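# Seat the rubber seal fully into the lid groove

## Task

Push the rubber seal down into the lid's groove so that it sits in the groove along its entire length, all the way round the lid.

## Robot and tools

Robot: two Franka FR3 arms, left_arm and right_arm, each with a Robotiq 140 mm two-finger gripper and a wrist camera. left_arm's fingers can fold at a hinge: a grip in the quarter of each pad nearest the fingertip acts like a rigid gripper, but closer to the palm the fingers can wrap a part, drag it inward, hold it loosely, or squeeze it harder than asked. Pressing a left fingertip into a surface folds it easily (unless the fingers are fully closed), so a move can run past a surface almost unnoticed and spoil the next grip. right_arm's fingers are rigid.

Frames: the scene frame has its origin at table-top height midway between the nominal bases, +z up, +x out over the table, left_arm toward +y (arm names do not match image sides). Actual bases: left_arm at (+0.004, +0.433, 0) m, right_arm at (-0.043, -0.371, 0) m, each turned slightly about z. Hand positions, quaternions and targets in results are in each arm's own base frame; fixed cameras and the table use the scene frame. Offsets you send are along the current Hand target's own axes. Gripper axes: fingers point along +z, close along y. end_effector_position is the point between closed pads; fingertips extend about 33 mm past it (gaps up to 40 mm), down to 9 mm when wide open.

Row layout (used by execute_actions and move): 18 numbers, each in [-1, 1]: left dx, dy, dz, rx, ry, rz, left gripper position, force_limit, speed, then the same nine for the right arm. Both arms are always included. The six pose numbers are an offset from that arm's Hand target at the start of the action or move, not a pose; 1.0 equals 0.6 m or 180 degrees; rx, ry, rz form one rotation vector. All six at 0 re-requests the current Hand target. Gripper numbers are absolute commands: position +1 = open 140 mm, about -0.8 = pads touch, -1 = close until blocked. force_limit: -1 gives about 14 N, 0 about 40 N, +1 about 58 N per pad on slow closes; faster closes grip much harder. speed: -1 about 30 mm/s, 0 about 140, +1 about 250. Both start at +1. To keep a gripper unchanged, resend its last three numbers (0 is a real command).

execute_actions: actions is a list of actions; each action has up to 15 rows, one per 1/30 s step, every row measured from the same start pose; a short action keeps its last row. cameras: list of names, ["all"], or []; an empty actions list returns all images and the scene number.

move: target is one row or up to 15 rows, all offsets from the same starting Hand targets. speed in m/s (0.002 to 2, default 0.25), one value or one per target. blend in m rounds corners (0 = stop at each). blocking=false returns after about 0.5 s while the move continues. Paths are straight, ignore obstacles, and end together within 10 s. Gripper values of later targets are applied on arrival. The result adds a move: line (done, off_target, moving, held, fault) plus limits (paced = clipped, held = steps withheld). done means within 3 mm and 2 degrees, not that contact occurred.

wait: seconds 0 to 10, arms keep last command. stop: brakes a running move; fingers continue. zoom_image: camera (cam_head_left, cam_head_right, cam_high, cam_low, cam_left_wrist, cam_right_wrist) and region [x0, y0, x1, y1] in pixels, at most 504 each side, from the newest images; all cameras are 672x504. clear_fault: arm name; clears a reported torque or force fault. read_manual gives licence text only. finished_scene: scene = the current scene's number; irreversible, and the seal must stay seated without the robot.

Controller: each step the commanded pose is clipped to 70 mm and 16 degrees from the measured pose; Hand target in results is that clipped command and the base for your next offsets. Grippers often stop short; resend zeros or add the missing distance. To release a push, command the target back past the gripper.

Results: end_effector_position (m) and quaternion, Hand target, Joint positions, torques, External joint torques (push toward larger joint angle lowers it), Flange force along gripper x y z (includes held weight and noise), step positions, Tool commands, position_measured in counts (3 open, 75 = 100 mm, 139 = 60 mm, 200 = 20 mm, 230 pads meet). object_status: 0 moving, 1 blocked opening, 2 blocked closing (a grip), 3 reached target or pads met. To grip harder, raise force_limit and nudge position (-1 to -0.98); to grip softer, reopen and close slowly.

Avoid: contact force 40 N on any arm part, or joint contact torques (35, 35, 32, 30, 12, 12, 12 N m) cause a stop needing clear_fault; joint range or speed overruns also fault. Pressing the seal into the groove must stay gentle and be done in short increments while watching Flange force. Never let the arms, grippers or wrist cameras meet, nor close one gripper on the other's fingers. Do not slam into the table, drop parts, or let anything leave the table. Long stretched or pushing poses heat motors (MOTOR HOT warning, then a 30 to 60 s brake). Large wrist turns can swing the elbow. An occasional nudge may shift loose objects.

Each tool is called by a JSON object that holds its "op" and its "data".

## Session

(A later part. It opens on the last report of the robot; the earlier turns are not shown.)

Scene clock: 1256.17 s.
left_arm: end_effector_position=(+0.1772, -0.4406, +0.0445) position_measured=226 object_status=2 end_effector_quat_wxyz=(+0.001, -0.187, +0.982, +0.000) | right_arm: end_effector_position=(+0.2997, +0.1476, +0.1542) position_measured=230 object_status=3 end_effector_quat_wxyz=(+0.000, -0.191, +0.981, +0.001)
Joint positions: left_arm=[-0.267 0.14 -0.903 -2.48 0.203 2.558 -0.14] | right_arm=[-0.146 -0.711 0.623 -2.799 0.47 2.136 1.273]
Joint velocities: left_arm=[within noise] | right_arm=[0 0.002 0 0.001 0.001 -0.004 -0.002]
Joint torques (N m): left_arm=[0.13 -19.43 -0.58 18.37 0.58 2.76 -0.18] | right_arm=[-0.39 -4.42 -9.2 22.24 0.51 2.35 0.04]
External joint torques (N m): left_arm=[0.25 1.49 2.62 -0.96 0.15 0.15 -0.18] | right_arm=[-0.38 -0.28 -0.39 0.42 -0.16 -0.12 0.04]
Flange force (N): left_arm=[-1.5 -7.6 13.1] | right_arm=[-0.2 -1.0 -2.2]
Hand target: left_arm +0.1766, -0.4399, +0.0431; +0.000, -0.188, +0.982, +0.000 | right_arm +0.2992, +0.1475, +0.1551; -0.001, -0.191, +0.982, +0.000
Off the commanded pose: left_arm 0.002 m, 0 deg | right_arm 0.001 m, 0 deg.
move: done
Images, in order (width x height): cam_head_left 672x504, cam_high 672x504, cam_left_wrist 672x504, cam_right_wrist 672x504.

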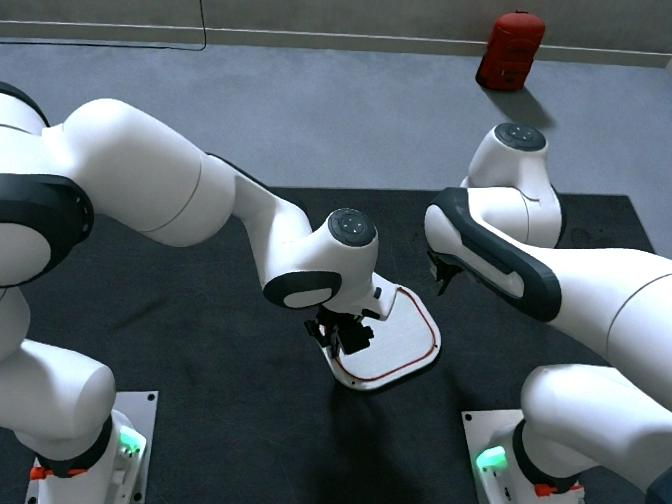

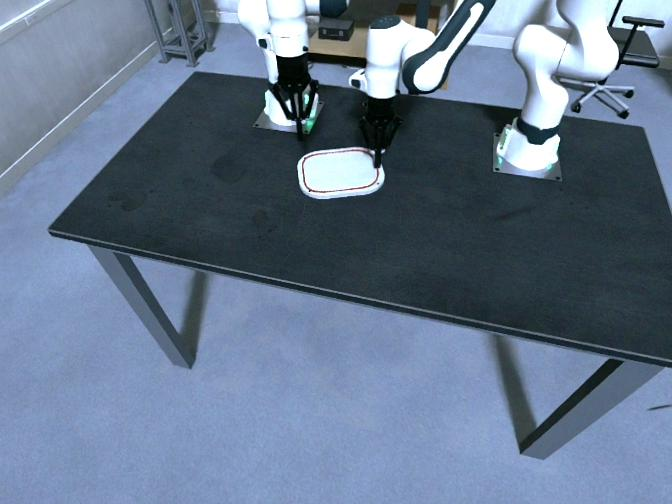

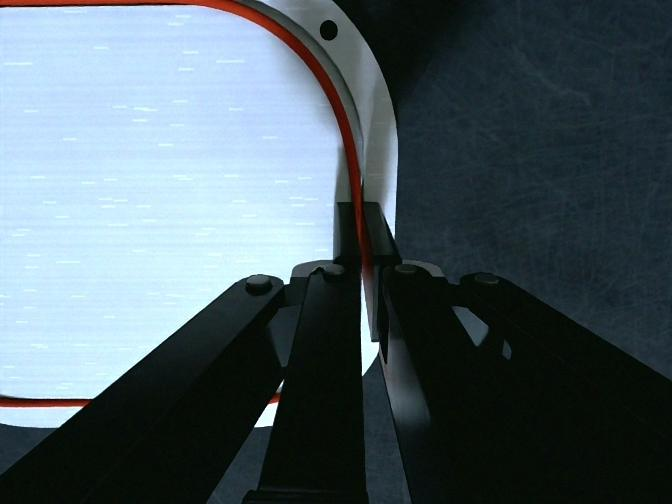

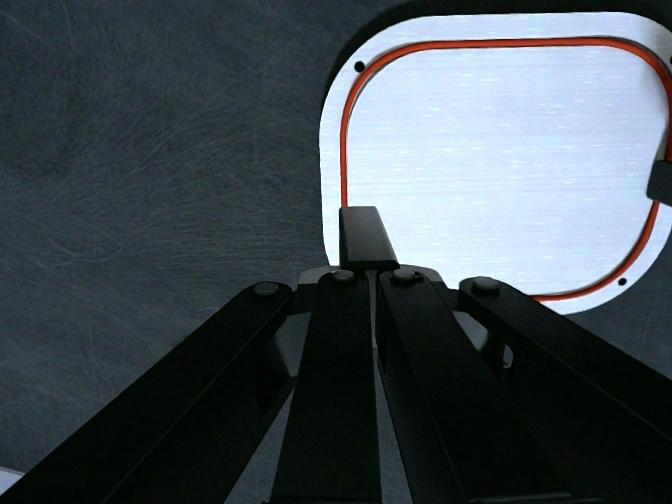

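{"op": "move", "data": {"target": [[0, 0, 0, 0, 0, 0, -1, -0.5, -1, 0.0333, -0.0008, 0.1835, 0, 0, 0, -0.82, -1, -1],[0, 0, 0, 0, 0, 0, -1, -0.5, -1, 0.0333, -0.0008, 0.196, 0, 0, 0, -0.82, -1, -1]], "speed": [0.1, 0.02], "cameras": ["cam_right_wrist"]}}

{"op": "zoom_image", "data": {"camera": "cam_right_wrist", "region": [300, 60, 460, 260]}}

Scene clock: 1391.73 s.
left_arm: end_effector_position=(+0.1772, -0.4406, +0.0445) position_measured=226 object_status=2 end_effector_quat_wxyz=(+0.001, -0.187, +0.982, +0.000) | right_arm: end_effector_position=(+0.2807, +0.1403, +0.0384) position_measured=230 object_status=3 end_effector_quat_wxyz=(-0.001, -0.188, +0.982, +0.001)
Joint positions: left_arm=[-0.267 0.14 -0.903 -2.48 0.203 2.558 -0.14] | right_arm=[-0.167 -0.424 0.787 -2.963 0.58 2.577 1.26]
Joint velocities: left_arm=[within noise] | right_arm=[0 -0.001 -0.001 0 -0.001 0.005 0.001]
Joint torques (N m): left_arm=[0.15 -19.47 -0.64 18.36 0.58 2.76 -0.16] | right_arm=[-0.99 -6.59 -5.57 17.39 0.14 2.86 -0.03]
External joint torques (N m): left_arm=[0.14 1.51 2.45 -1.04 0.16 0.14 -0.16] | right_arm=[-0.98 0.83 0.11 0.27 -0.28 0.39 -0.03]
Flange force (N): left_arm=[-1.2 -7.3 12.9] | right_arm=[-8.2 -2.0 7.4]
Hand target: left_arm +0.1766, -0.4399, +0.0431; +0.000, -0.188, +0.982, +0.000 | right_arm +0.2807, +0.1395, +0.0375; -0.001, -0.191, +0.982, +0.000
Off the commanded pose: left_arm 0.002 m, 0 deg | right_arm 0.001 m, 0 deg.
move: done
Images, in order (width x height): cam_right_wrist 672x504.

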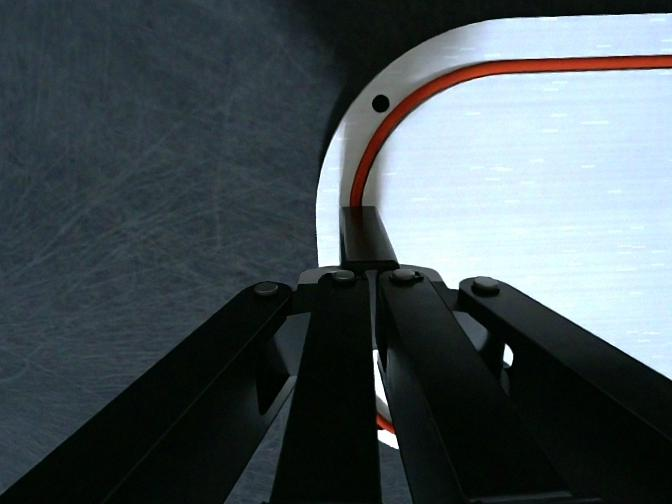

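Scaled by 2.520 from the camera's 672x504 image, which has a finer 960x720 frame.

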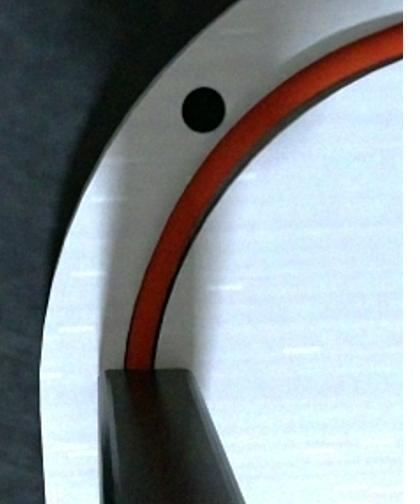

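{"op": "move", "data": {"target": [0, 0, 0, 0, 0, 0, -1, -0.5, -1, 0, 0, 0.0025, 0, 0, 0, -0.82, -1, -1], "speed": 0.02, "cameras": []}}

{"op": "move", "data": {"target": [0, 0, 0, 0, 0, 0, -1, -0.5, -1, 0, 0, 0.0017, 0, 0, 0, -0.82, -1, -1], "speed": 0.02, "cameras": []}}

Scene clock: 1401.53 s.
left_arm: end_effector_position=(+0.1772, -0.4406, +0.0445) position_measured=226 object_status=2 end_effector_quat_wxyz=(+0.001, -0.187, +0.982, +0.000) | right_arm: end_effector_position=(+0.2809, +0.1404, +0.0376) position_measured=230 object_status=3 end_effector_quat_wxyz=(-0.001, -0.189, +0.982, +0.001)
Joint positions: left_arm=[-0.267 0.14 -0.903 -2.48 0.203 2.558 -0.14] | right_arm=[-0.168 -0.419 0.789 -2.963 0.579 2.582 1.26]
Joint torques (N m): left_arm=[0.15 -19.46 -0.61 18.34 0.58 2.76 -0.18] | right_arm=[-1.17 -5 -5.25 16.33 0.23 3.24 0.03]
External joint torques (N m): left_arm=[0.14 1.52 2.48 -1.08 0.16 0.14 -0.18] | right_arm=[-1.21 2.45 0.33 -0.68 -0.19 0.79 0.03]
Flange force (N): left_arm=[-1.2 -7.3 13.1] | right_arm=[-12.4 -2.5 18.2]
Hand target: left_arm +0.1766, -0.4399, +0.0431; +0.000, -0.188, +0.982, +0.000 | right_arm +0.2807, +0.1395, +0.0360; -0.001, -0.191, +0.982, +0.000
Off the commanded pose: left_arm 0.002 m, 0 deg | right_arm 0.002 m, 0 deg.
move: done
No camera images: "cameras" was empty.

Scene clock: 1402.30 s.
left_arm: end_effector_position=(+0.1771, -0.4407, +0.0446) position_measured=226 object_status=2 end_effector_quat_wxyz=(+0.001, -0.187, +0.982, -0.001) | right_arm: end_effector_position=(+0.2821, +0.1406, +0.0375) position_measured=230 object_status=3 end_effector_quat_wxyz=(+0.001, -0.189, +0.982, +0.000)
Joint positions: left_arm=[-0.267 0.14 -0.903 -2.48 0.203 2.559 -0.14] | right_arm=[-0.17 -0.417 0.791 -2.963 0.579 2.588 1.26]
Joint velocities: left_arm=[within noise] | right_arm=[-0.001 0.001 -0.001 0.001 0.001 0.004 0]
Joint torques (N m): left_arm=[0.32 -19.58 -0.61 18.88 0.57 2.7 -0.15] | right_arm=[-1.48 -3.49 -4.82 15.26 0.25 3.1 0.04]
External joint torques (N m): left_arm=[0.36 1.35 2.52 -0.48 0.15 0.09 -0.15] | right_arm=[-1.43 4.02 0.82 -1.75 -0.17 0.63 0.04]
Flange force (N): left_arm=[-1.6 -8.4 11.9] | right_arm=[-15.9 -2.6 26.5]
Hand target: left_arm +0.1766, -0.4399, +0.0431; +0.000, -0.188, +0.982, +0.000 | right_arm +0.2807, +0.1395, +0.0350; -0.001, -0.191, +0.982, +0.000
Off the commanded pose: left_arm 0.002 m, 0 deg | right_arm 0.003 m, 0 deg.
move: done
No camera images: "cameras" was empty.

{"op": "move", "data": {"target": [[0, 0, 0, 0, 0, 0, -1, -0.5, -1, 0, 0, -0.0125, 0, 0, 0, -0.82, -1, -1],[0, 0, 0, 0, 0, 0, -1, -0.5, -1, 0.0437, 0.0032, -0.0125, 0, 0, 0, -0.82, -1, -1],[0, 0, 0, 0, 0, 0, -1, -0.5, -1, 0.0437, 0.0032, -0.004, 0, 0, 0, -0.82, -1, -1]], "speed": [0.05, 0.05, 0.02], "cameras": ["cam_right_wrist"]}}

{"op": "zoom_image", "data": {"camera": "cam_right_wrist", "region": [300, 60, 460, 260]}}

Scene clock: 1419.37 s.
left_arm: end_effector_position=(+0.1771, -0.4408, +0.0445) position_measured=226 object_status=2 end_effector_quat_wxyz=(+0.001, -0.187, +0.982, -0.001) | right_arm: end_effector_position=(+0.2559, +0.1322, +0.0383) position_measured=230 object_status=3 end_effector_quat_wxyz=(-0.002, -0.188, +0.982, +0.000)
Joint positions: left_arm=[-0.268 0.14 -0.902 -2.48 0.203 2.559 -0.14] | right_arm=[-0.097 -0.523 0.779 -3.033 0.663 2.534 1.232]
Joint velocities: left_arm=[within noise] | right_arm=[0 -0.001 -0.001 0 0 0.001 -0.008]
Joint torques (N m): left_arm=[0.29 -19.65 -0.54 18.65 0.53 2.71 -0.17] | right_arm=[-0.94 -4.74 -6.14 17.05 0.89 2.76 -0.15]
External joint torques (N m): left_arm=[0.34 1.34 2.6 -0.74 0.11 0.09 -0.17] | right_arm=[-0.94 0.48 0.07 0.25 0.44 0.31 -0.15]
Flange force (N): left_arm=[-1.6 -7.5 12.0] | right_arm=[-5.2 -1.6 5.5]
Hand target: left_arm +0.1766, -0.4399, +0.0431; +0.000, -0.188, +0.982, +0.000 | right_arm +0.2557, +0.1314, +0.0374; -0.001, -0.191, +0.982, +0.000
Off the commanded pose: left_arm 0.002 m, 0 deg | right_arm 0.001 m, 0 deg.
joint sent to its limit (right arm) — joint 4 (elbow), lower limit, where the elbow is as bent as it goes. The joint targets still meet the commanded pose.
move: done
Images, in order (width x height): cam_right_wrist 672x504.

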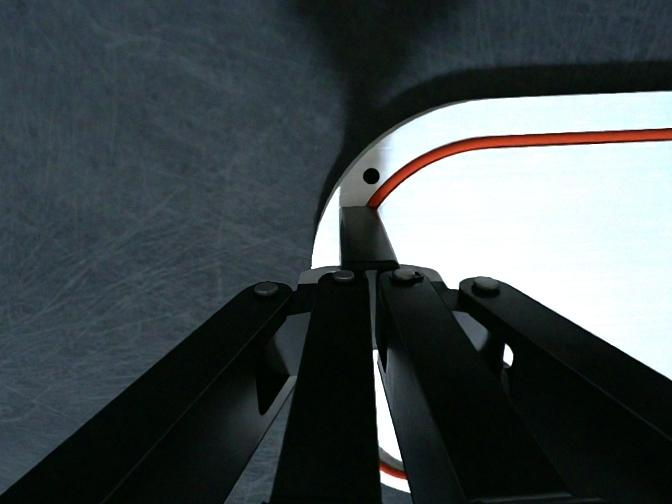

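Scaled by 2.520 from the camera's 672x504 image, which has a finer 960x720 frame.

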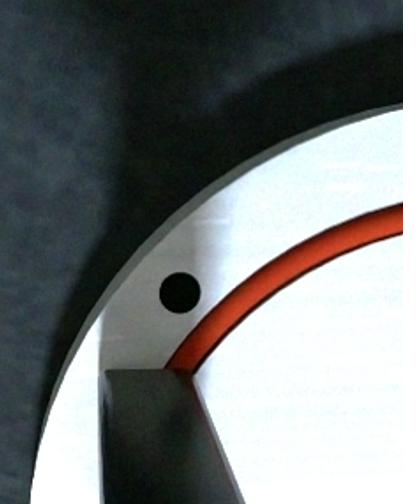

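{"op": "move", "data": {"target": [0, 0, 0, 0, 0, 0, -1, -0.5, -1, 0, 0, 0.0025, 0, 0, 0, -0.82, -1, -1], "speed": 0.02, "cameras": []}}

Scene clock: 1436.53 s.
left_arm: end_effector_position=(+0.1770, -0.4408, +0.0446) position_measured=226 object_status=2 end_effector_quat_wxyz=(+0.001, -0.187, +0.982, -0.001) | right_arm: end_effector_position=(+0.2565, +0.1329, +0.0377) position_measured=230 object_status=3 end_effector_quat_wxyz=(+0.000, -0.188, +0.982, +0.000)
Joint positions: left_arm=[-0.268 0.14 -0.902 -2.48 0.203 2.559 -0.14] | right_arm=[-0.107 -0.522 0.793 -3.031 0.676 2.537 1.224]
Joint velocities: left_arm=[within noise] | right_arm=[0 0.002 0.002 0 0.004 0 -0.006]
Joint torques (N m): left_arm=[0.35 -19.67 -0.56 18.85 0.52 2.69 -0.19] | right_arm=[-1.75 -2.08 -5.26 14.61 0.96 3.05 -0.22]
External joint torques (N m): left_arm=[0.42 1.25 2.59 -0.47 0.1 0.08 -0.19] | right_arm=[-1.73 3.04 1.05 -2.13 0.51 0.59 -0.22]
Flange force (N): left_arm=[-1.7 -8.0 11.4] | right_arm=[-12.3 -3.1 23.8]
Hand target: left_arm +0.1766, -0.4399, +0.0431; +0.000, -0.188, +0.982, +0.000 | right_arm +0.2557, +0.1314, +0.0359; -0.001, -0.191, +0.982, +0.000
Off the commanded pose: left_arm 0.002 m, 0 deg | right_arm 0.002 m, 0 deg.
joint sent to its limit (right arm) — joint 4 (elbow), lower limit, where the elbow is as bent as it goes. The joint targets still meet the commanded pose.
move: done
No camera images: "cameras" was empty.

{"op": "move", "data": {"target": [[0, 0, 0, 0, 0, 0, -1, -0.5, -1, 0, 0, -0.0167, 0, 0, 0, -0.82, -1, -1],[0, 0, 0, 0, 0, 0, -1, -0.5, -1, -0.1103, -0.0032, -0.0167, 0, 0, 0, -0.82, -1, -1],[0, 0, 0, 0, 0, 0, -1, -0.5, -1, -0.1103, -0.0032, -0.0015, 0, 0, 0, -0.82, -1, -1]], "speed": [0.05, 0.06, 0.02], "cameras": ["cam_right_wrist"]}}

{"op": "zoom_image", "data": {"camera": "cam_right_wrist", "region": [300, 60, 460, 260]}}

Scene clock: 1450.30 s.
left_arm: end_effector_position=(+0.1772, -0.4409, +0.0446) position_measured=226 object_status=2 end_effector_quat_wxyz=(+0.001, -0.187, +0.982, -0.001) | right_arm: end_effector_position=(+0.3171, +0.1551, +0.0378) position_measured=230 object_status=3 end_effector_quat_wxyz=(-0.002, -0.195, +0.981, +0.000)
Joint positions: left_arm=[-0.268 0.14 -0.902 -2.48 0.203 2.56 -0.14] | right_arm=[-0.376 -0.316 0.944 -2.847 0.51 2.596 1.275]
Joint velocities: left_arm=[within noise] | right_arm=[-0.001 0.001 0.003 0.001 0 0.004 0.003]
Joint torques (N m): left_arm=[0.32 -19.71 -0.76 19 0.5 2.57 -0.19] | right_arm=[-1.81 -6.12 -5.2 16.09 0.32 3.23 0.31]
External joint torques (N m): left_arm=[0.17 1.22 2.18 -0.37 0.1 -0.04 -0.19] | right_arm=[-1.82 1.8 0.36 -1.23 -0.09 0.77 0.31]
Flange force (N): left_arm=[-1.1 -8.0 10.5] | right_arm=[-11.8 -2.4 18.4]
Hand target: left_arm +0.1766, -0.4399, +0.0431; +0.000, -0.188, +0.982, +0.000 | right_arm +0.3178, +0.1545, +0.0368; -0.001, -0.191, +0.982, +0.000
Off the commanded pose: left_arm 0.002 m, 0 deg | right_arm 0.001 m, 1 deg.
move: done
Images, in order (width x height): cam_right_wrist 672x504.

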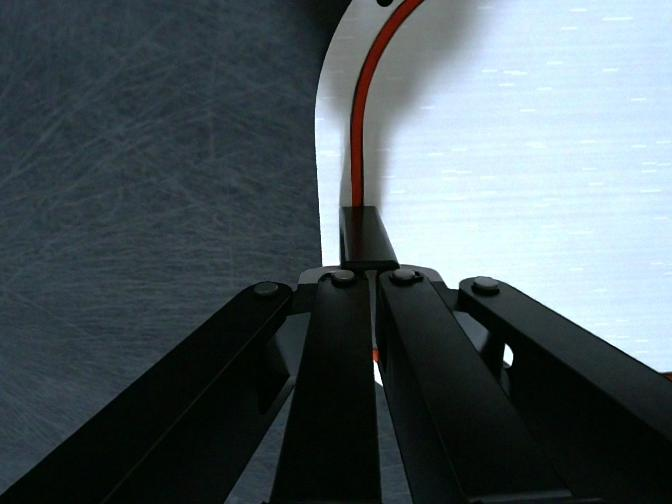

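Scaled by 2.520 from the camera's 672x504 image, which has a finer 960x720 frame.

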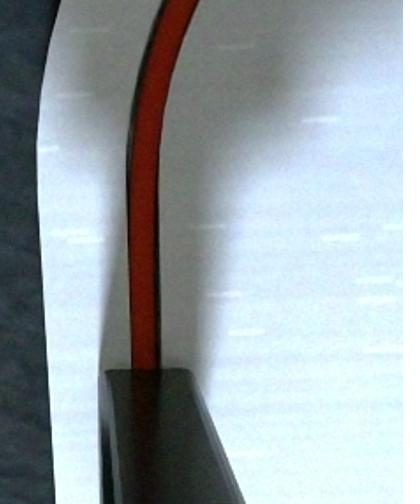

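{"op": "move", "data": {"target": [0, 0, 0, 0, 0, 0, -1, -0.5, -1, 0, 0, 0.0012, 0, 0, 0, -0.82, -1, -1], "speed": 0.02, "cameras": []}}

Scene clock: 1455.77 s.
left_arm: end_effector_position=(+0.1773, -0.4410, +0.0446) position_measured=226 object_status=2 end_effector_quat_wxyz=(+0.001, -0.187, +0.982, -0.001) | right_arm: end_effector_position=(+0.3181, +0.1554, +0.0378) position_measured=230 object_status=3 end_effector_quat_wxyz=(-0.001, -0.196, +0.981, -0.001)
Joint positions: left_arm=[-0.268 0.14 -0.901 -2.48 0.203 2.56 -0.14] | right_arm=[-0.383 -0.316 0.953 -2.846 0.51 2.598 1.276]
Joint velocities: left_arm=[within noise] | right_arm=[-0.004 -0.001 0.004 0 0.001 0.001 -0.001]
Joint torques (N m): left_arm=[0.21 -19.77 -0.76 18.97 0.47 2.56 -0.15] | right_arm=[-2.64 -5.28 -5.26 15.42 0.68 3.16 0.11]
External joint torques (N m): left_arm=[0.21 1.2 2.33 -0.38 0.05 -0.06 -0.15] | right_arm=[-2.6 2.46 0.39 -1.87 0.27 0.69 0.12]
Flange force (N): left_arm=[-1.3 -7.8 10.3] | right_arm=[-13.4 -3.8 22.5]
Hand target: left_arm +0.1766, -0.4399, +0.0431; +0.000, -0.188, +0.982, +0.000 | right_arm +0.3178, +0.1545, +0.0361; -0.001, -0.191, +0.982, +0.000
Off the commanded pose: left_arm 0.002 m, 0 deg | right_arm 0.002 m, 1 deg.
move: done
No camera images: "cameras" was empty.

{"op": "move", "data": {"target": [[0, 0, 0, 0, 0, 0, -1, -0.5, -1, 0, 0, -0.0125, 0, 0, 0, -0.82, -1, -1],[0, 0, 0, 0, 0, 0, -1, -0.5, -1, -0.0437, 0.0032, -0.0125, 0, 0, 0, -0.82, -1, -1],[0, 0, 0, 0, 0, 0, -1, -0.5, -1, -0.0437, 0.0032, -0.0015, 0, 0, 0, -0.82, -1, -1]], "speed": [0.05, 0.06, 0.02], "cameras": ["cam_right_wrist"]}}

{"op": "zoom_image", "data": {"camera": "cam_right_wrist", "region": [300, 60, 460, 260]}}

Scene clock: 1466.47 s.
left_arm: end_effector_position=(+0.1774, -0.4410, +0.0446) position_measured=226 object_status=2 end_effector_quat_wxyz=(+0.001, -0.187, +0.982, -0.001) | right_arm: end_effector_position=(+0.3409, +0.1667, +0.0382) position_measured=230 object_status=3 end_effector_quat_wxyz=(-0.001, -0.196, +0.981, +0.000)
Joint positions: left_arm=[-0.268 0.14 -0.901 -2.48 0.203 2.56 -0.14] | right_arm=[-0.509 -0.243 1.047 -2.772 0.422 2.607 1.333]
Joint velocities: left_arm=[within noise] | right_arm=[-0.002 0 0.003 0 0.002 0.003 0.005]
Joint torques (N m): left_arm=[0.18 -19.77 -0.85 18.9 0.46 2.52 -0.16] | right_arm=[-1.89 -5.46 -5.79 16.17 0.04 3.23 0.22]
External joint torques (N m): left_arm=[0.26 1.21 2.32 -0.45 0.04 -0.1 -0.16] | right_arm=[-1.92 2.15 -0.9 -1.42 -0.36 0.79 0.22]
Flange force (N): left_arm=[-1.4 -7.6 10.1] | right_arm=[0.0 0.0 0.0]
Hand target: left_arm +0.1766, -0.4399, +0.0431; +0.000, -0.188, +0.982, +0.000 | right_arm +0.3414, +0.1661, +0.0369; -0.001, -0.191, +0.982, +0.000
Off the commanded pose: left_arm 0.002 m, 0 deg | right_arm 0.001 m, 1 deg.
move: done
Images, in order (width x height): cam_right_wrist 672x504.

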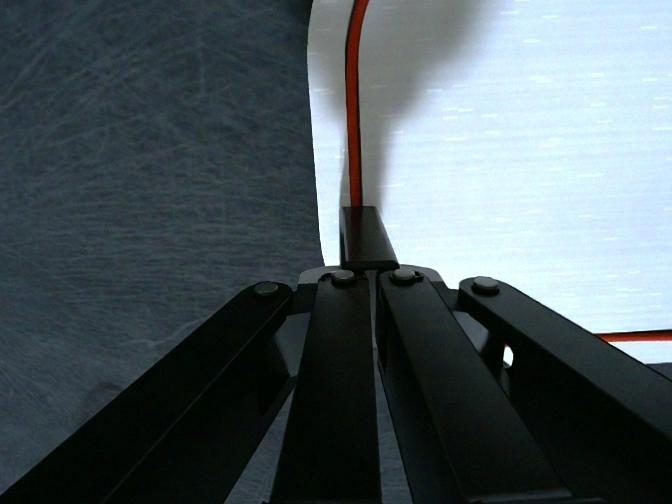

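Scaled by 2.520 from the camera's 672x504 image, which has a finer 960x720 frame.

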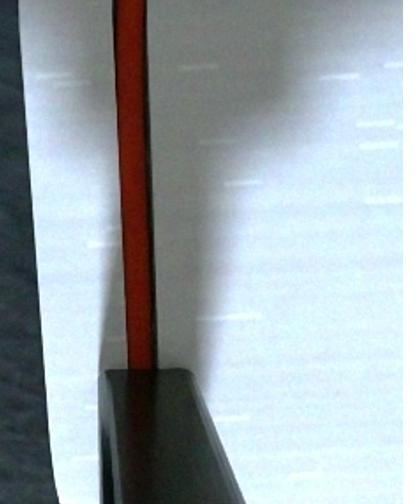

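{"op": "move", "data": {"target": [[0, 0, 0, 0, 0, 0, -1, -0.5, -1, 0, 0, 0.001, 0, 0, 0, -0.82, -1, -1],[0, 0, 0, 0, 0, 0, -1, -0.5, -1, 0, 0, -0.0125, 0, 0, 0, -0.82, -1, -1],[0, 0, 0, 0, 0, 0, -1, -0.5, -1, -0.0288, 0.0133, -0.0125, 0, 0, 0, -0.82, -1, -1],[0, 0, 0, 0, 0, 0, -1, -0.5, -1, -0.0288, 0.0133, 0.0005, 0, 0, 0, -0.82, -1, -1]], "speed": [0.02, 0.05, 0.06, 0.02], "cameras": ["cam_right_wrist"]}}

{"op": "zoom_image", "data": {"camera": "cam_right_wrist", "region": [280, 60, 440, 260]}}

Scene clock: 1479.70 s.
left_arm: end_effector_position=(+0.1780, -0.4419, +0.0448) position_measured=226 object_status=2 end_effector_quat_wxyz=(+0.001, -0.187, +0.982, -0.003) | right_arm: end_effector_position=(+0.3575, +0.1823, +0.0404) position_measured=230 object_status=3 end_effector_quat_wxyz=(+0.003, -0.196, +0.981, -0.001)
Joint positions: left_arm=[-0.269 0.14 -0.9 -2.48 0.203 2.564 -0.14] | right_arm=[-0.615 -0.195 1.15 -2.716 0.351 2.613 1.398]
Joint velocities: left_arm=[within noise] | right_arm=[0 -0.001 0.002 -0.002 0.001 0.001 0.005]
Joint torques (N m): left_arm=[-0.06 -19.89 -1.11 18.05 0.4 2.07 -0.14] | right_arm=[-2.6 -2.66 -4.02 13.33 0.1 3.05 0.29]
External joint torques (N m): left_arm=[-0.05 1.07 1.97 -1.22 -0.01 -0.53 -0.14] | right_arm=[-2.65 3.84 0.32 -4.63 -0.31 0.58 0.29]
Flange force (N): left_arm=[-0.8 -4.6 8.1] | right_arm=[0.0 0.0 0.0]
Hand target: left_arm +0.1766, -0.4399, +0.0431; +0.000, -0.188, +0.982, +0.000 | right_arm +0.3544, +0.1800, +0.0366; -0.001, -0.191, +0.982, +0.000
Off the commanded pose: left_arm 0.003 m, 0 deg | right_arm 0.005 m, 1 deg.
move: off_target (right_arm)
Images, in order (width x height): cam_right_wrist 672x504.

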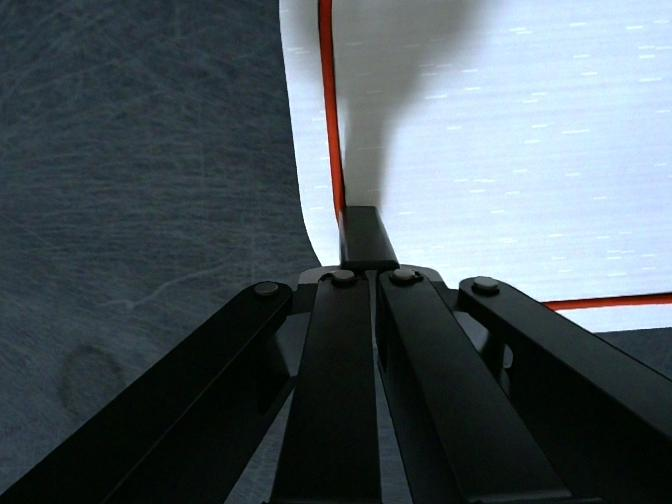

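Scaled by 2.520 from the camera's 672x504 image, which has a finer 960x720 frame.

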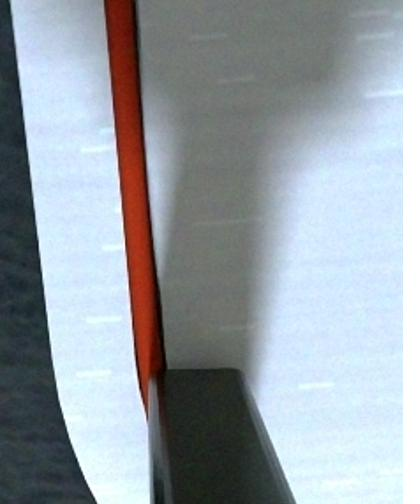

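{"op": "move", "data": {"target": [[0, 0, 0, 0, 0, 0, -1, -0.5, -1, 0, 0, -0.0333, 0, 0, 0, -0.82, -1, -1],[0, 0, 0, 0, 0, 0, -1, -0.5, -1, 0.02, 0.15, -0.0833, 0, 0, 0, -0.82, -1, -1]], "speed": [0.04, 0.1], "cameras": ["cam_right_wrist"]}}

{"op": "zoom_image", "data": {"camera": "cam_right_wrist", "region": [60, 120, 320, 400]}}

Scene clock: 1497.70 s.
left_arm: end_effector_position=(+0.1780, -0.4419, +0.0448) position_measured=226 object_status=2 end_effector_quat_wxyz=(+0.001, -0.187, +0.982, -0.003) | right_arm: end_effector_position=(+0.3504, +0.1927, +0.0615) position_measured=230 object_status=3 end_effector_quat_wxyz=(+0.004, -0.195, +0.981, -0.001)
Joint positions: left_arm=[-0.269 0.14 -0.9 -2.48 0.203 2.564 -0.14] | right_arm=[-0.491 -0.29 1.065 -2.708 0.438 2.524 1.37]
Joint torques (N m): left_arm=[-0.1 -19.88 -1.06 18.05 0.4 2.06 -0.13] | right_arm=[-1.19 -5.92 -6.73 18.92 0.57 2.56 0.07]
External joint torques (N m): left_arm=[-0.1 1.07 2.02 -1.23 -0.02 -0.54 -0.13] | right_arm=[-1.16 0.75 -0.49 0.18 0.1 0.08 0.07]
Flange force (N): left_arm=[-0.7 -4.7 8.2] | right_arm=[-6.4 -1.7 4.9]
Hand target: left_arm +0.1766, -0.4399, +0.0431; +0.000, -0.188, +0.982, +0.000 | right_arm +0.3499, +0.1920, +0.0606; +0.003, -0.195, +0.981, -0.001 (not the last commanded pose)
Off the commanded pose: left_arm 0.003 m, 0 deg | right_arm 0.082 m, 1 deg.
move: held (right_arm; a check stopped the path); path passed 1 of 2 targets; limits=held
pose unreachable (right arm): on one or more control steps of this call, first in action 0 (counted from 0), this arm could not follow its commanded pose, so it was not sent that pose on those steps. It may still have moved: this result reports where it is.
cause: moving toward the commanded pose would bring a part of the arm too close to another arm (a part of this arm just beyond joint 5 (forearm roll) and a part of the left arm just beyond its joint 6 (wrist pitch), where that arm would come to rest).
Images, in order (width x height): cam_right_wrist 672x504.

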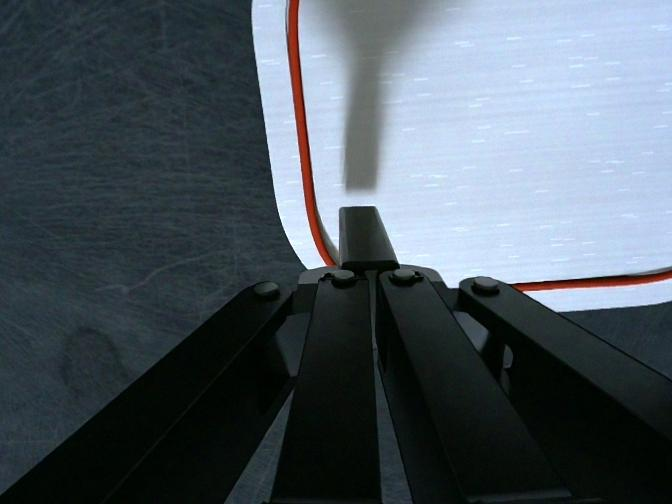

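Scaled by 1.800 from the camera's 672x504 image, which has a finer 960x720 frame.

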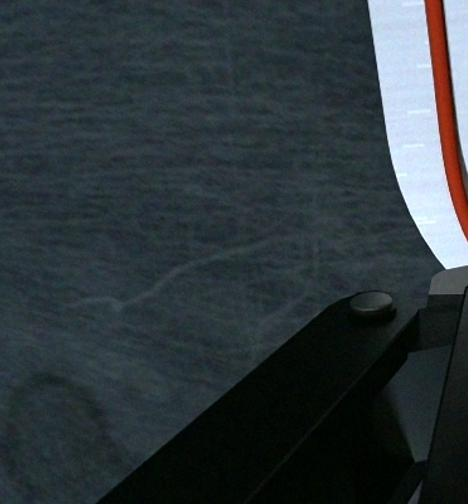

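{"op": "execute_actions", "data": {"actions": [[[0,0,0,0,0,0,-0.62,-0.5,-1,0,0,0,0,0,0,-0.82,-1,-1]],[[0,0,0,0,0,0,-0.62,-0.5,-1,0,0,0,0,0,0,-0.82,-1,-1]]], "cameras": ["cam_left_wrist"]}}

{"op": "zoom_image", "data": {"camera": "cam_left_wrist", "region": [270, 100, 430, 280]}}

Scene clock: 1520.87 s.
left_arm: end_effector_position=(+0.1780, -0.4418, +0.0447) position_measured=208 object_status=3 end_effector_quat_wxyz=(+0.001, -0.187, +0.982, -0.003) | right_arm: end_effector_position=(+0.3504, +0.1926, +0.0615) position_measured=230 object_status=3 end_effector_quat_wxyz=(+0.004, -0.195, +0.981, -0.001)
Joint positions: left_arm=[-0.269 0.14 -0.9 -2.48 0.203 2.564 -0.14] | right_arm=[-0.492 -0.29 1.065 -2.708 0.438 2.524 1.37]
Joint torques (N m): left_arm=[-0.05 -20.03 -1.14 19.22 0.39 2.5 -0.16] | right_arm=[-0.96 -6.01 -6.73 18.96 0.56 2.57 0.04]
External joint torques (N m): left_arm=[-0.05 1.08 1.96 -0.28 -0.03 -0.16 -0.15] | right_arm=[-0.92 0.61 -0.5 0.25 0.09 0.09 0.04]
External joint torques at the end of the 1st action: left_arm=[-0.02 1 1.91 -0.12 -0.02 -0.09 -0.13] | right_arm=[-0.91 0.67 -0.56 0.23 0.09 0.09 0.05]
Flange force (N): left_arm=[-0.7 -7.3 8.8] | right_arm=[-5.1 -1.5 3.6]
Flange force at the end of the 1st action (N): left_arm=[-0.8 -7.3 8.4] | right_arm=[-5.0 -1.6 3.6]
Hand target: left_arm +0.1766, -0.4399, +0.0431; +0.000, -0.188, +0.982, +0.000 | right_arm +0.3499, +0.1920, +0.0606; +0.003, -0.195, +0.981, -0.001
Off the commanded pose: left_arm 0.003 m, 0 deg | right_arm 0.001 m, 0 deg.
Step readings (end_effector_position of left_arm | right_arm; steps 1 to 15: 1st action; 16 to 30: 2nd action):
0: (+0.1780, -0.4419, +0.0448) | (+0.3504, +0.1927, +0.0615)
1: (+0.1780, -0.4419, +0.0448) | (+0.3504, +0.1927, +0.0615)
2: (+0.1780, -0.4419, +0.0448) | (+0.3504, +0.1927, +0.0615)
4: (+0.1780, -0.4419, +0.0448) | (+0.3504, +0.1926, +0.0615)
8: (+0.1780, -0.4418, +0.0447) | (+0.3504, +0.1926, +0.0615)
15: (+0.1780, -0.4418, +0.0447) | (+0.3504, +0.1926, +0.0615)
16: (+0.1780, -0.4418, +0.0447) | (+0.3504, +0.1926, +0.0615)
17: (+0.1780, -0.4418, +0.0447) | (+0.3504, +0.1926, +0.0615)
19: (+0.1780, -0.4418, +0.0447) | (+0.3504, +0.1926, +0.0615)
23: (+0.1780, -0.4418, +0.0447) | (+0.3504, +0.1926, +0.0615)
30: (+0.1780, -0.4418, +0.0447) | (+0.3504, +0.1926, +0.0615)
Images, in order (width x height): cam_left_wrist 672x504.

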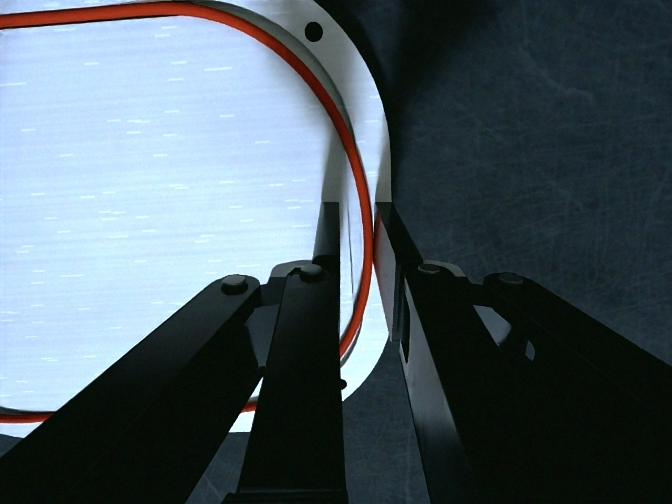

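Scaled by 2.800 from the camera's 672x504 image, which has a finer 960x720 frame.

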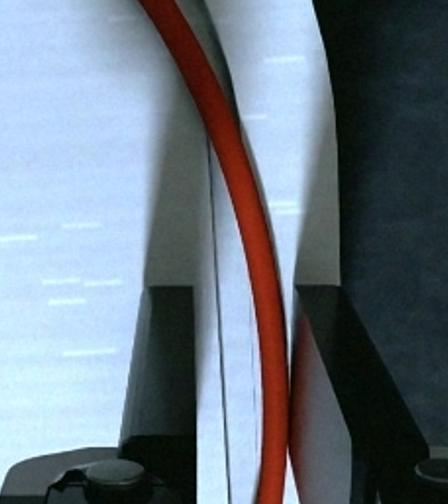

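{"op": "move", "data": {"target": [[0, 0, -0.1667, 0, 0, 0, -0.62, -0.5, -1, 0, 0, 0, 0, 0, 0, -0.82, -1, -1],[-0.306, 0.219, -0.5, 0, 0, 0, -0.62, -0.5, -1, 0, 0, 0, 0, 0, 0, -0.82, -1, -1]], "speed": [0.08, 0.2], "cameras": ["all"]}}

{"op": "zoom_image", "data": {"camera": "cam_high", "region": [270, 120, 410, 220]}}

{"op": "zoom_image", "data": {"camera": "cam_head_left", "region": [300, 270, 460, 400]}}

Scene clock: 1560.73 s.
left_arm: end_effector_position=(+0.1788, -0.4449, +0.0721) position_measured=208 object_status=3 end_effector_quat_wxyz=(+0.006, -0.202, +0.979, -0.006) | right_arm: end_effector_position=(+0.3504, +0.1926, +0.0615) position_measured=230 object_status=3 end_effector_quat_wxyz=(+0.004, -0.195, +0.981, -0.001)
Joint positions: left_arm=[-0.244 0.043 -0.945 -2.472 0.076 2.51 -0.086] | right_arm=[-0.492 -0.29 1.065 -2.708 0.438 2.524 1.37]
Joint torques (N m): left_arm=[0.37 -17.51 0.95 20.36 0.79 2.69 -0.15] | right_arm=[-1.02 -6.05 -6.77 18.88 0.57 2.57 0.02]
External joint torques (N m): left_arm=[0.29 0.8 1.85 -0.11 0.35 0.05 -0.15] | right_arm=[-1.1 0.63 -0.64 0.06 0.1 0.08 0.02]
Flange force (N): left_arm=[-1.4 -7.1 7.2] | right_arm=[-4.9 -2.0 3.8]
Hand target: left_arm +0.1787, -0.4443, +0.0709; +0.006, -0.203, +0.979, -0.006 (not the last commanded pose) | right_arm +0.3499, +0.1920, +0.0606; +0.003, -0.195, +0.981, -0.001
Off the commanded pose: left_arm 0.355 m, 2 deg | right_arm 0.001 m, 0 deg.
move: held (left_arm; a check stopped the path); path passed 0 of 2 targets; limits=held
pose unreachable (left arm): on one or more control steps of this call, first in action 0 (counted from 0), this arm could not follow its commanded pose, so it was not sent that pose on those steps. It may still have moved: this result reports where it is.
cause: moving toward the commanded pose would bring a part of the arm too close to another arm (a part of this arm just beyond joint 7 (wrist roll) and a part of the right arm just beyond its joint 5 (forearm roll), at the place that arm is still heading or pushing toward).

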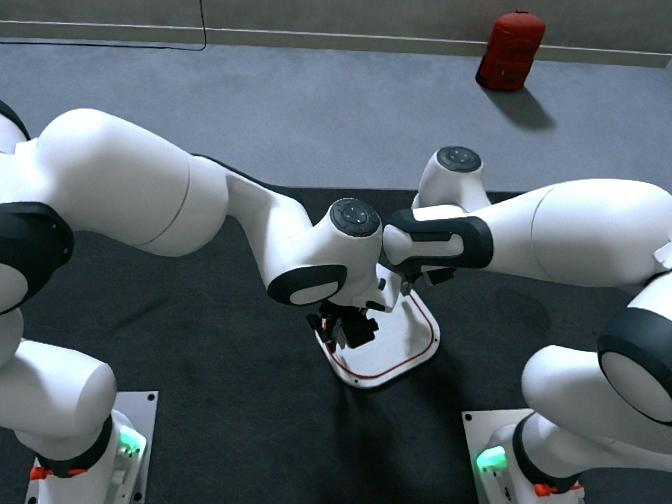

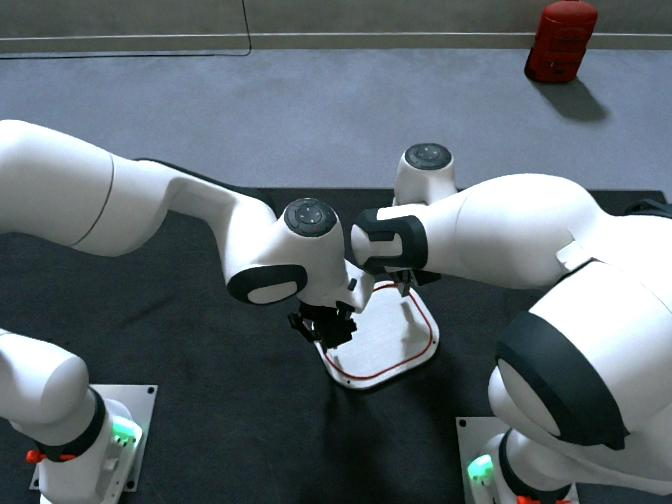

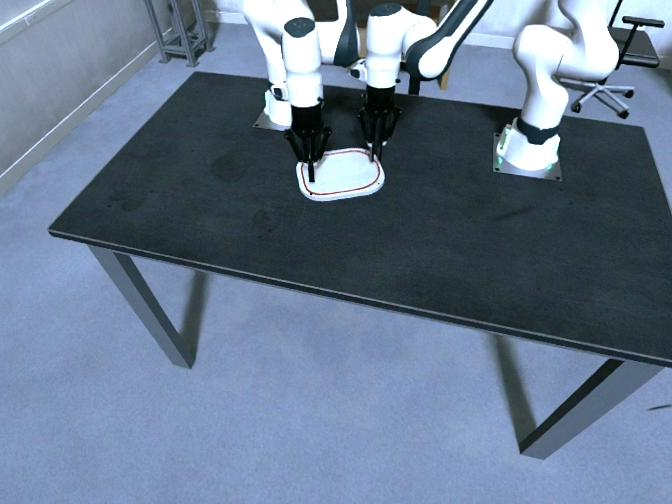

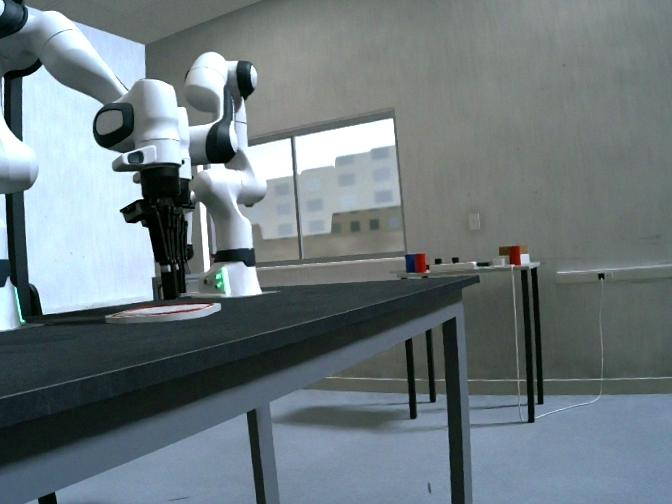

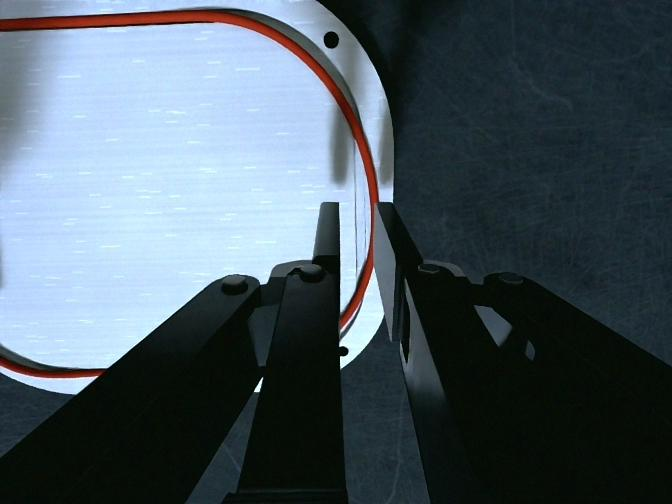

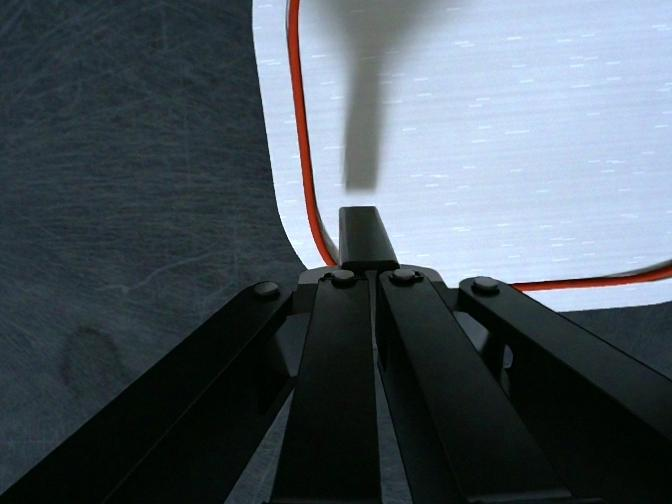

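Scaled by 3.600 from the camera's 672x504 image, which has a finer 960x720 frame.

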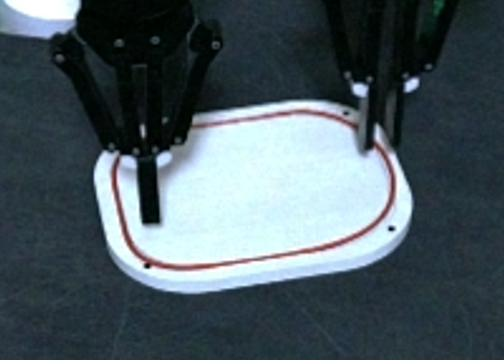

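Scaled by 3.150 from the camera's 672x504 image, which has a finer 960x720 frame.

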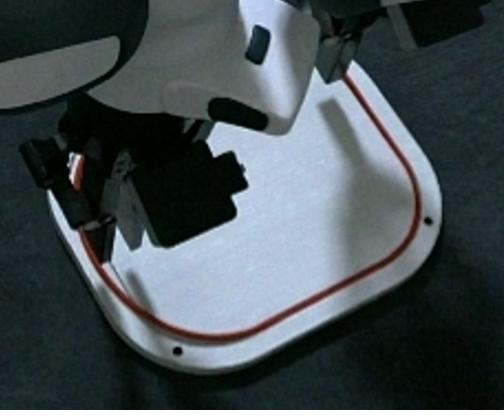

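{"op": "move", "data": {"target": [[0, 0, 0, 0, 0, 0, -0.62, -0.5, -1, 0, 0, -0.0833, 0, 0, 0, -0.82, -1, -1],[0, 0, 0, 0, 0, 0, -0.62, -0.5, -1, 0, -0.2, -0.0833, 0, 0, 0, -0.82, -1, -1]], "speed": [0.06, 0.1], "cameras": []}}

{"op": "move", "data": {"target": [[0, 0, -0.1667, 0, 0, 0, -0.62, -0.5, -1, 0, 0, 0, 0, 0, 0, -0.82, -1, -1],[-0.306, 0.219, -0.5, 0, 0, 0, -0.62, -0.5, -1, 0, 0, 0, 0, 0, 0, -0.82, -1, -1]], "speed": [0.08, 0.2], "cameras": ["cam_head_left", "cam_right_wrist"]}}

Scene clock: 1574.93 s.
left_arm: end_effector_position=(+0.1788, -0.4449, +0.0721) position_measured=208 object_status=3 end_effector_quat_wxyz=(+0.006, -0.202, +0.979, -0.006) | right_arm: end_effector_position=(+0.3939, +0.0808, +0.1107) position_measured=230 object_status=3 end_effector_quat_wxyz=(+0.001, -0.189, +0.982, -0.001)
Joint positions: left_arm=[-0.244 0.043 -0.945 -2.472 0.077 2.51 -0.086] | right_arm=[-0.488 -0.349 0.719 -2.669 0.329 2.377 1.15]
Joint velocities: left_arm=[within noise] | right_arm=[0 0.001 0 0 0.001 0 -0.007]
Joint torques (N m): left_arm=[0.38 -17.38 0.97 20.39 0.73 2.7 -0.16] | right_arm=[0.19 -10.84 -6.69 21.59 0.27 2.77 -0.23]
External joint torques (N m): left_arm=[0.39 0.95 1.97 -0.01 0.28 0.07 -0.16] | right_arm=[0.13 1.07 -0.94 0.52 -0.27 0.27 -0.23]
Flange force (N): left_arm=[-1.5 -7.7 7.5] | right_arm=[-3.6 -2.9 2.0]
Hand target: left_arm +0.1787, -0.4443, +0.0709; +0.006, -0.203, +0.979, -0.006 | right_arm +0.3955, +0.0811, +0.1109; +0.003, -0.195, +0.981, -0.001
Off the commanded pose: left_arm 0.001 m, 0 deg | right_arm 0.002 m, 1 deg.
move: done
No camera images: "cameras" was empty.

Scene clock: 1579.37 s.
left_arm: end_effector_position=(+0.2908, -0.2488, +0.3711) position_measured=208 object_status=3 end_effector_quat_wxyz=(+0.007, -0.207, +0.978, -0.008) | right_arm: end_effector_position=(+0.3939, +0.0808, +0.1107) position_measured=230 object_status=3 end_effector_quat_wxyz=(+0.001, -0.191, +0.982, -0.001)
Joint positions: left_arm=[-0.391 -0.594 -0.235 -2.24 -0.133 1.68 0.578] | right_arm=[-0.488 -0.349 0.719 -2.669 0.329 2.377 1.147]
Joint velocities: left_arm=[-0.001 0 0 -0.001 0.001 -0.001 0.005] | right_arm=[within noise]
Joint torques (N m): left_arm=[-0.08 -10.56 5.9 24.84 1.02 2.26 0.17] | right_arm=[-0.21 -10.94 -6.38 21.57 0.42 2.77 -0.16]
External joint torques (N m): left_arm=[-0.05 0.49 2.46 0.43 0.28 -0.32 0.18] | right_arm=[-0.21 0.88 -0.59 0.65 -0.12 0.29 -0.16]
Flange force (N): left_arm=[-4.1 1.1 -2.7] | right_arm=[-4.3 -2.6 2.1]
Hand target: left_arm +0.2905, -0.2480, +0.3708; +0.006, -0.203, +0.979, -0.006 | right_arm +0.3955, +0.0811, +0.1109; +0.003, -0.195, +0.981, -0.001
Off the commanded pose: left_arm 0.001 m, 1 deg | right_arm 0.002 m, 1 deg.
move: done
Images, in order (width x height): cam_head_left 672x504, cam_right_wrist 672x504.

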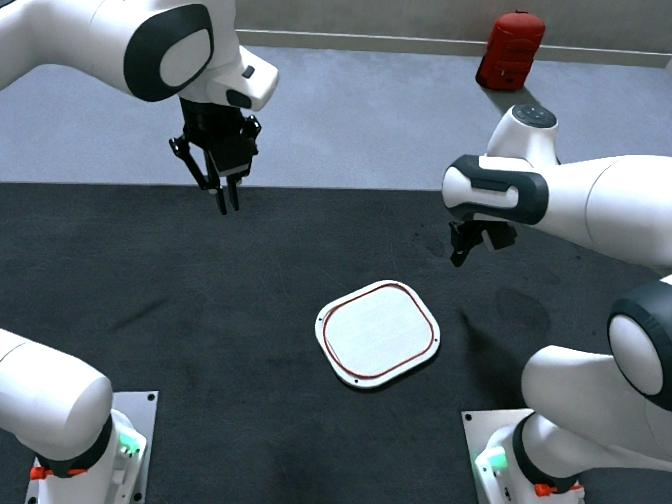

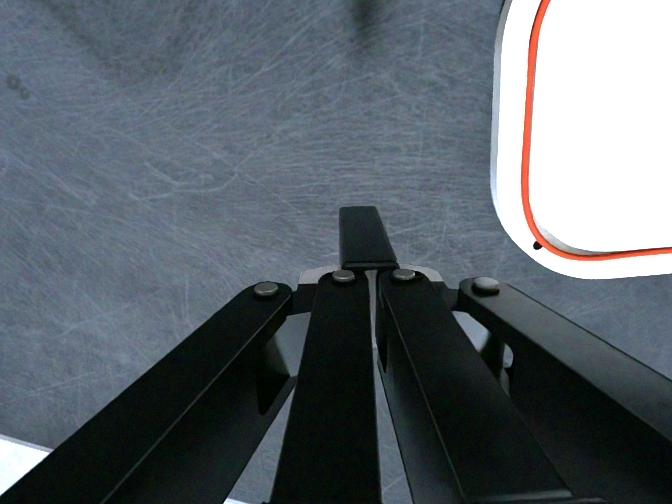

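{"op": "move", "data": {"target": [0, 0, 0, 0, 0, 0, -0.62, -0.5, -1, 0.1042, 0.3605, -0.1485, 0, 0.1111, 0, -0.82, -1, -1], "speed": 0.15, "cameras": ["cam_right_wrist"]}}

{"op": "zoom_image", "data": {"camera": "cam_right_wrist", "region": [160, 60, 540, 300]}}

Scene clock: 1601.87 s.
left_arm: end_effector_position=(+0.2908, -0.2488, +0.3711) position_measured=208 object_status=3 end_effector_quat_wxyz=(+0.007, -0.206, +0.978, -0.008) | right_arm: end_effector_position=(+0.2554, +0.2566, +0.1984) position_measured=230 object_status=3 end_effector_quat_wxyz=(-0.166, -0.197, +0.966, -0.034)
Joint positions: left_arm=[-0.391 -0.594 -0.235 -2.24 -0.133 1.679 0.58] | right_arm=[-0.362 -0.424 0.987 -2.334 0.393 1.714 1.558]
Joint velocities: left_arm=[within noise] | right_arm=[-0.001 0 0 0.001 0 0 0.006]
Joint torques (N m): left_arm=[0.24 -10.61 5.64 24.83 0.96 2.25 0.28] | right_arm=[-1.03 -4.01 -10.33 22.27 1.16 1.28 0.28]
External joint torques (N m): left_arm=[0.26 0.52 2.14 0.32 0.22 -0.35 0.28] | right_arm=[-1.03 0.25 -0.25 0.54 0.45 -0.15 0.27]
Flange force (N): left_arm=[-4.0 1.1 -2.4] | right_arm=[-3.4 0.7 -2.0]
Hand target: left_arm +0.2905, -0.2480, +0.3708; +0.006, -0.203, +0.979, -0.006 | right_arm +0.2545, +0.2571, +0.1990; -0.168, -0.192, +0.966, -0.035
Off the commanded pose: left_arm 0.001 m, 0 deg | right_arm 0.001 m, 1 deg.
move: done
Images, in order (width x height): cam_right_wrist 672x504.

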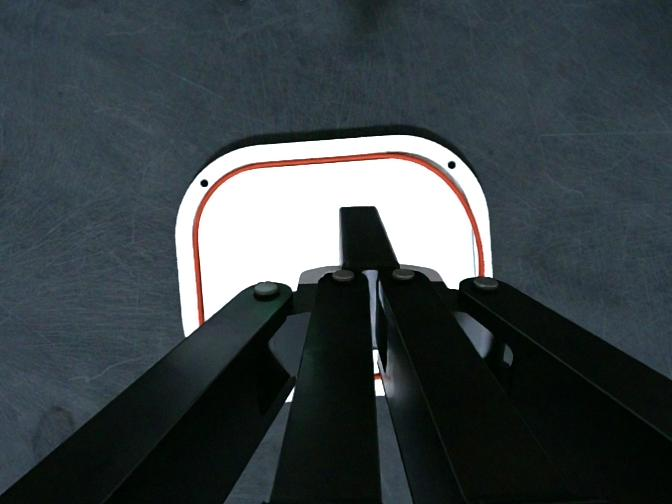

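Scaled by 1.326 from the camera's 672x504 image, which has a finer 960x720 frame.

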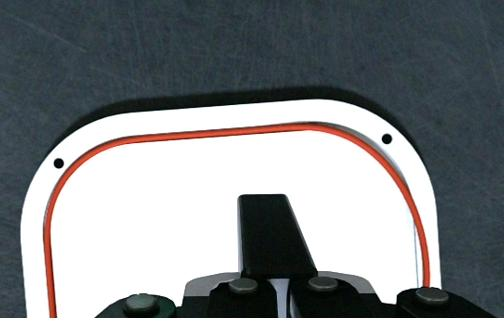

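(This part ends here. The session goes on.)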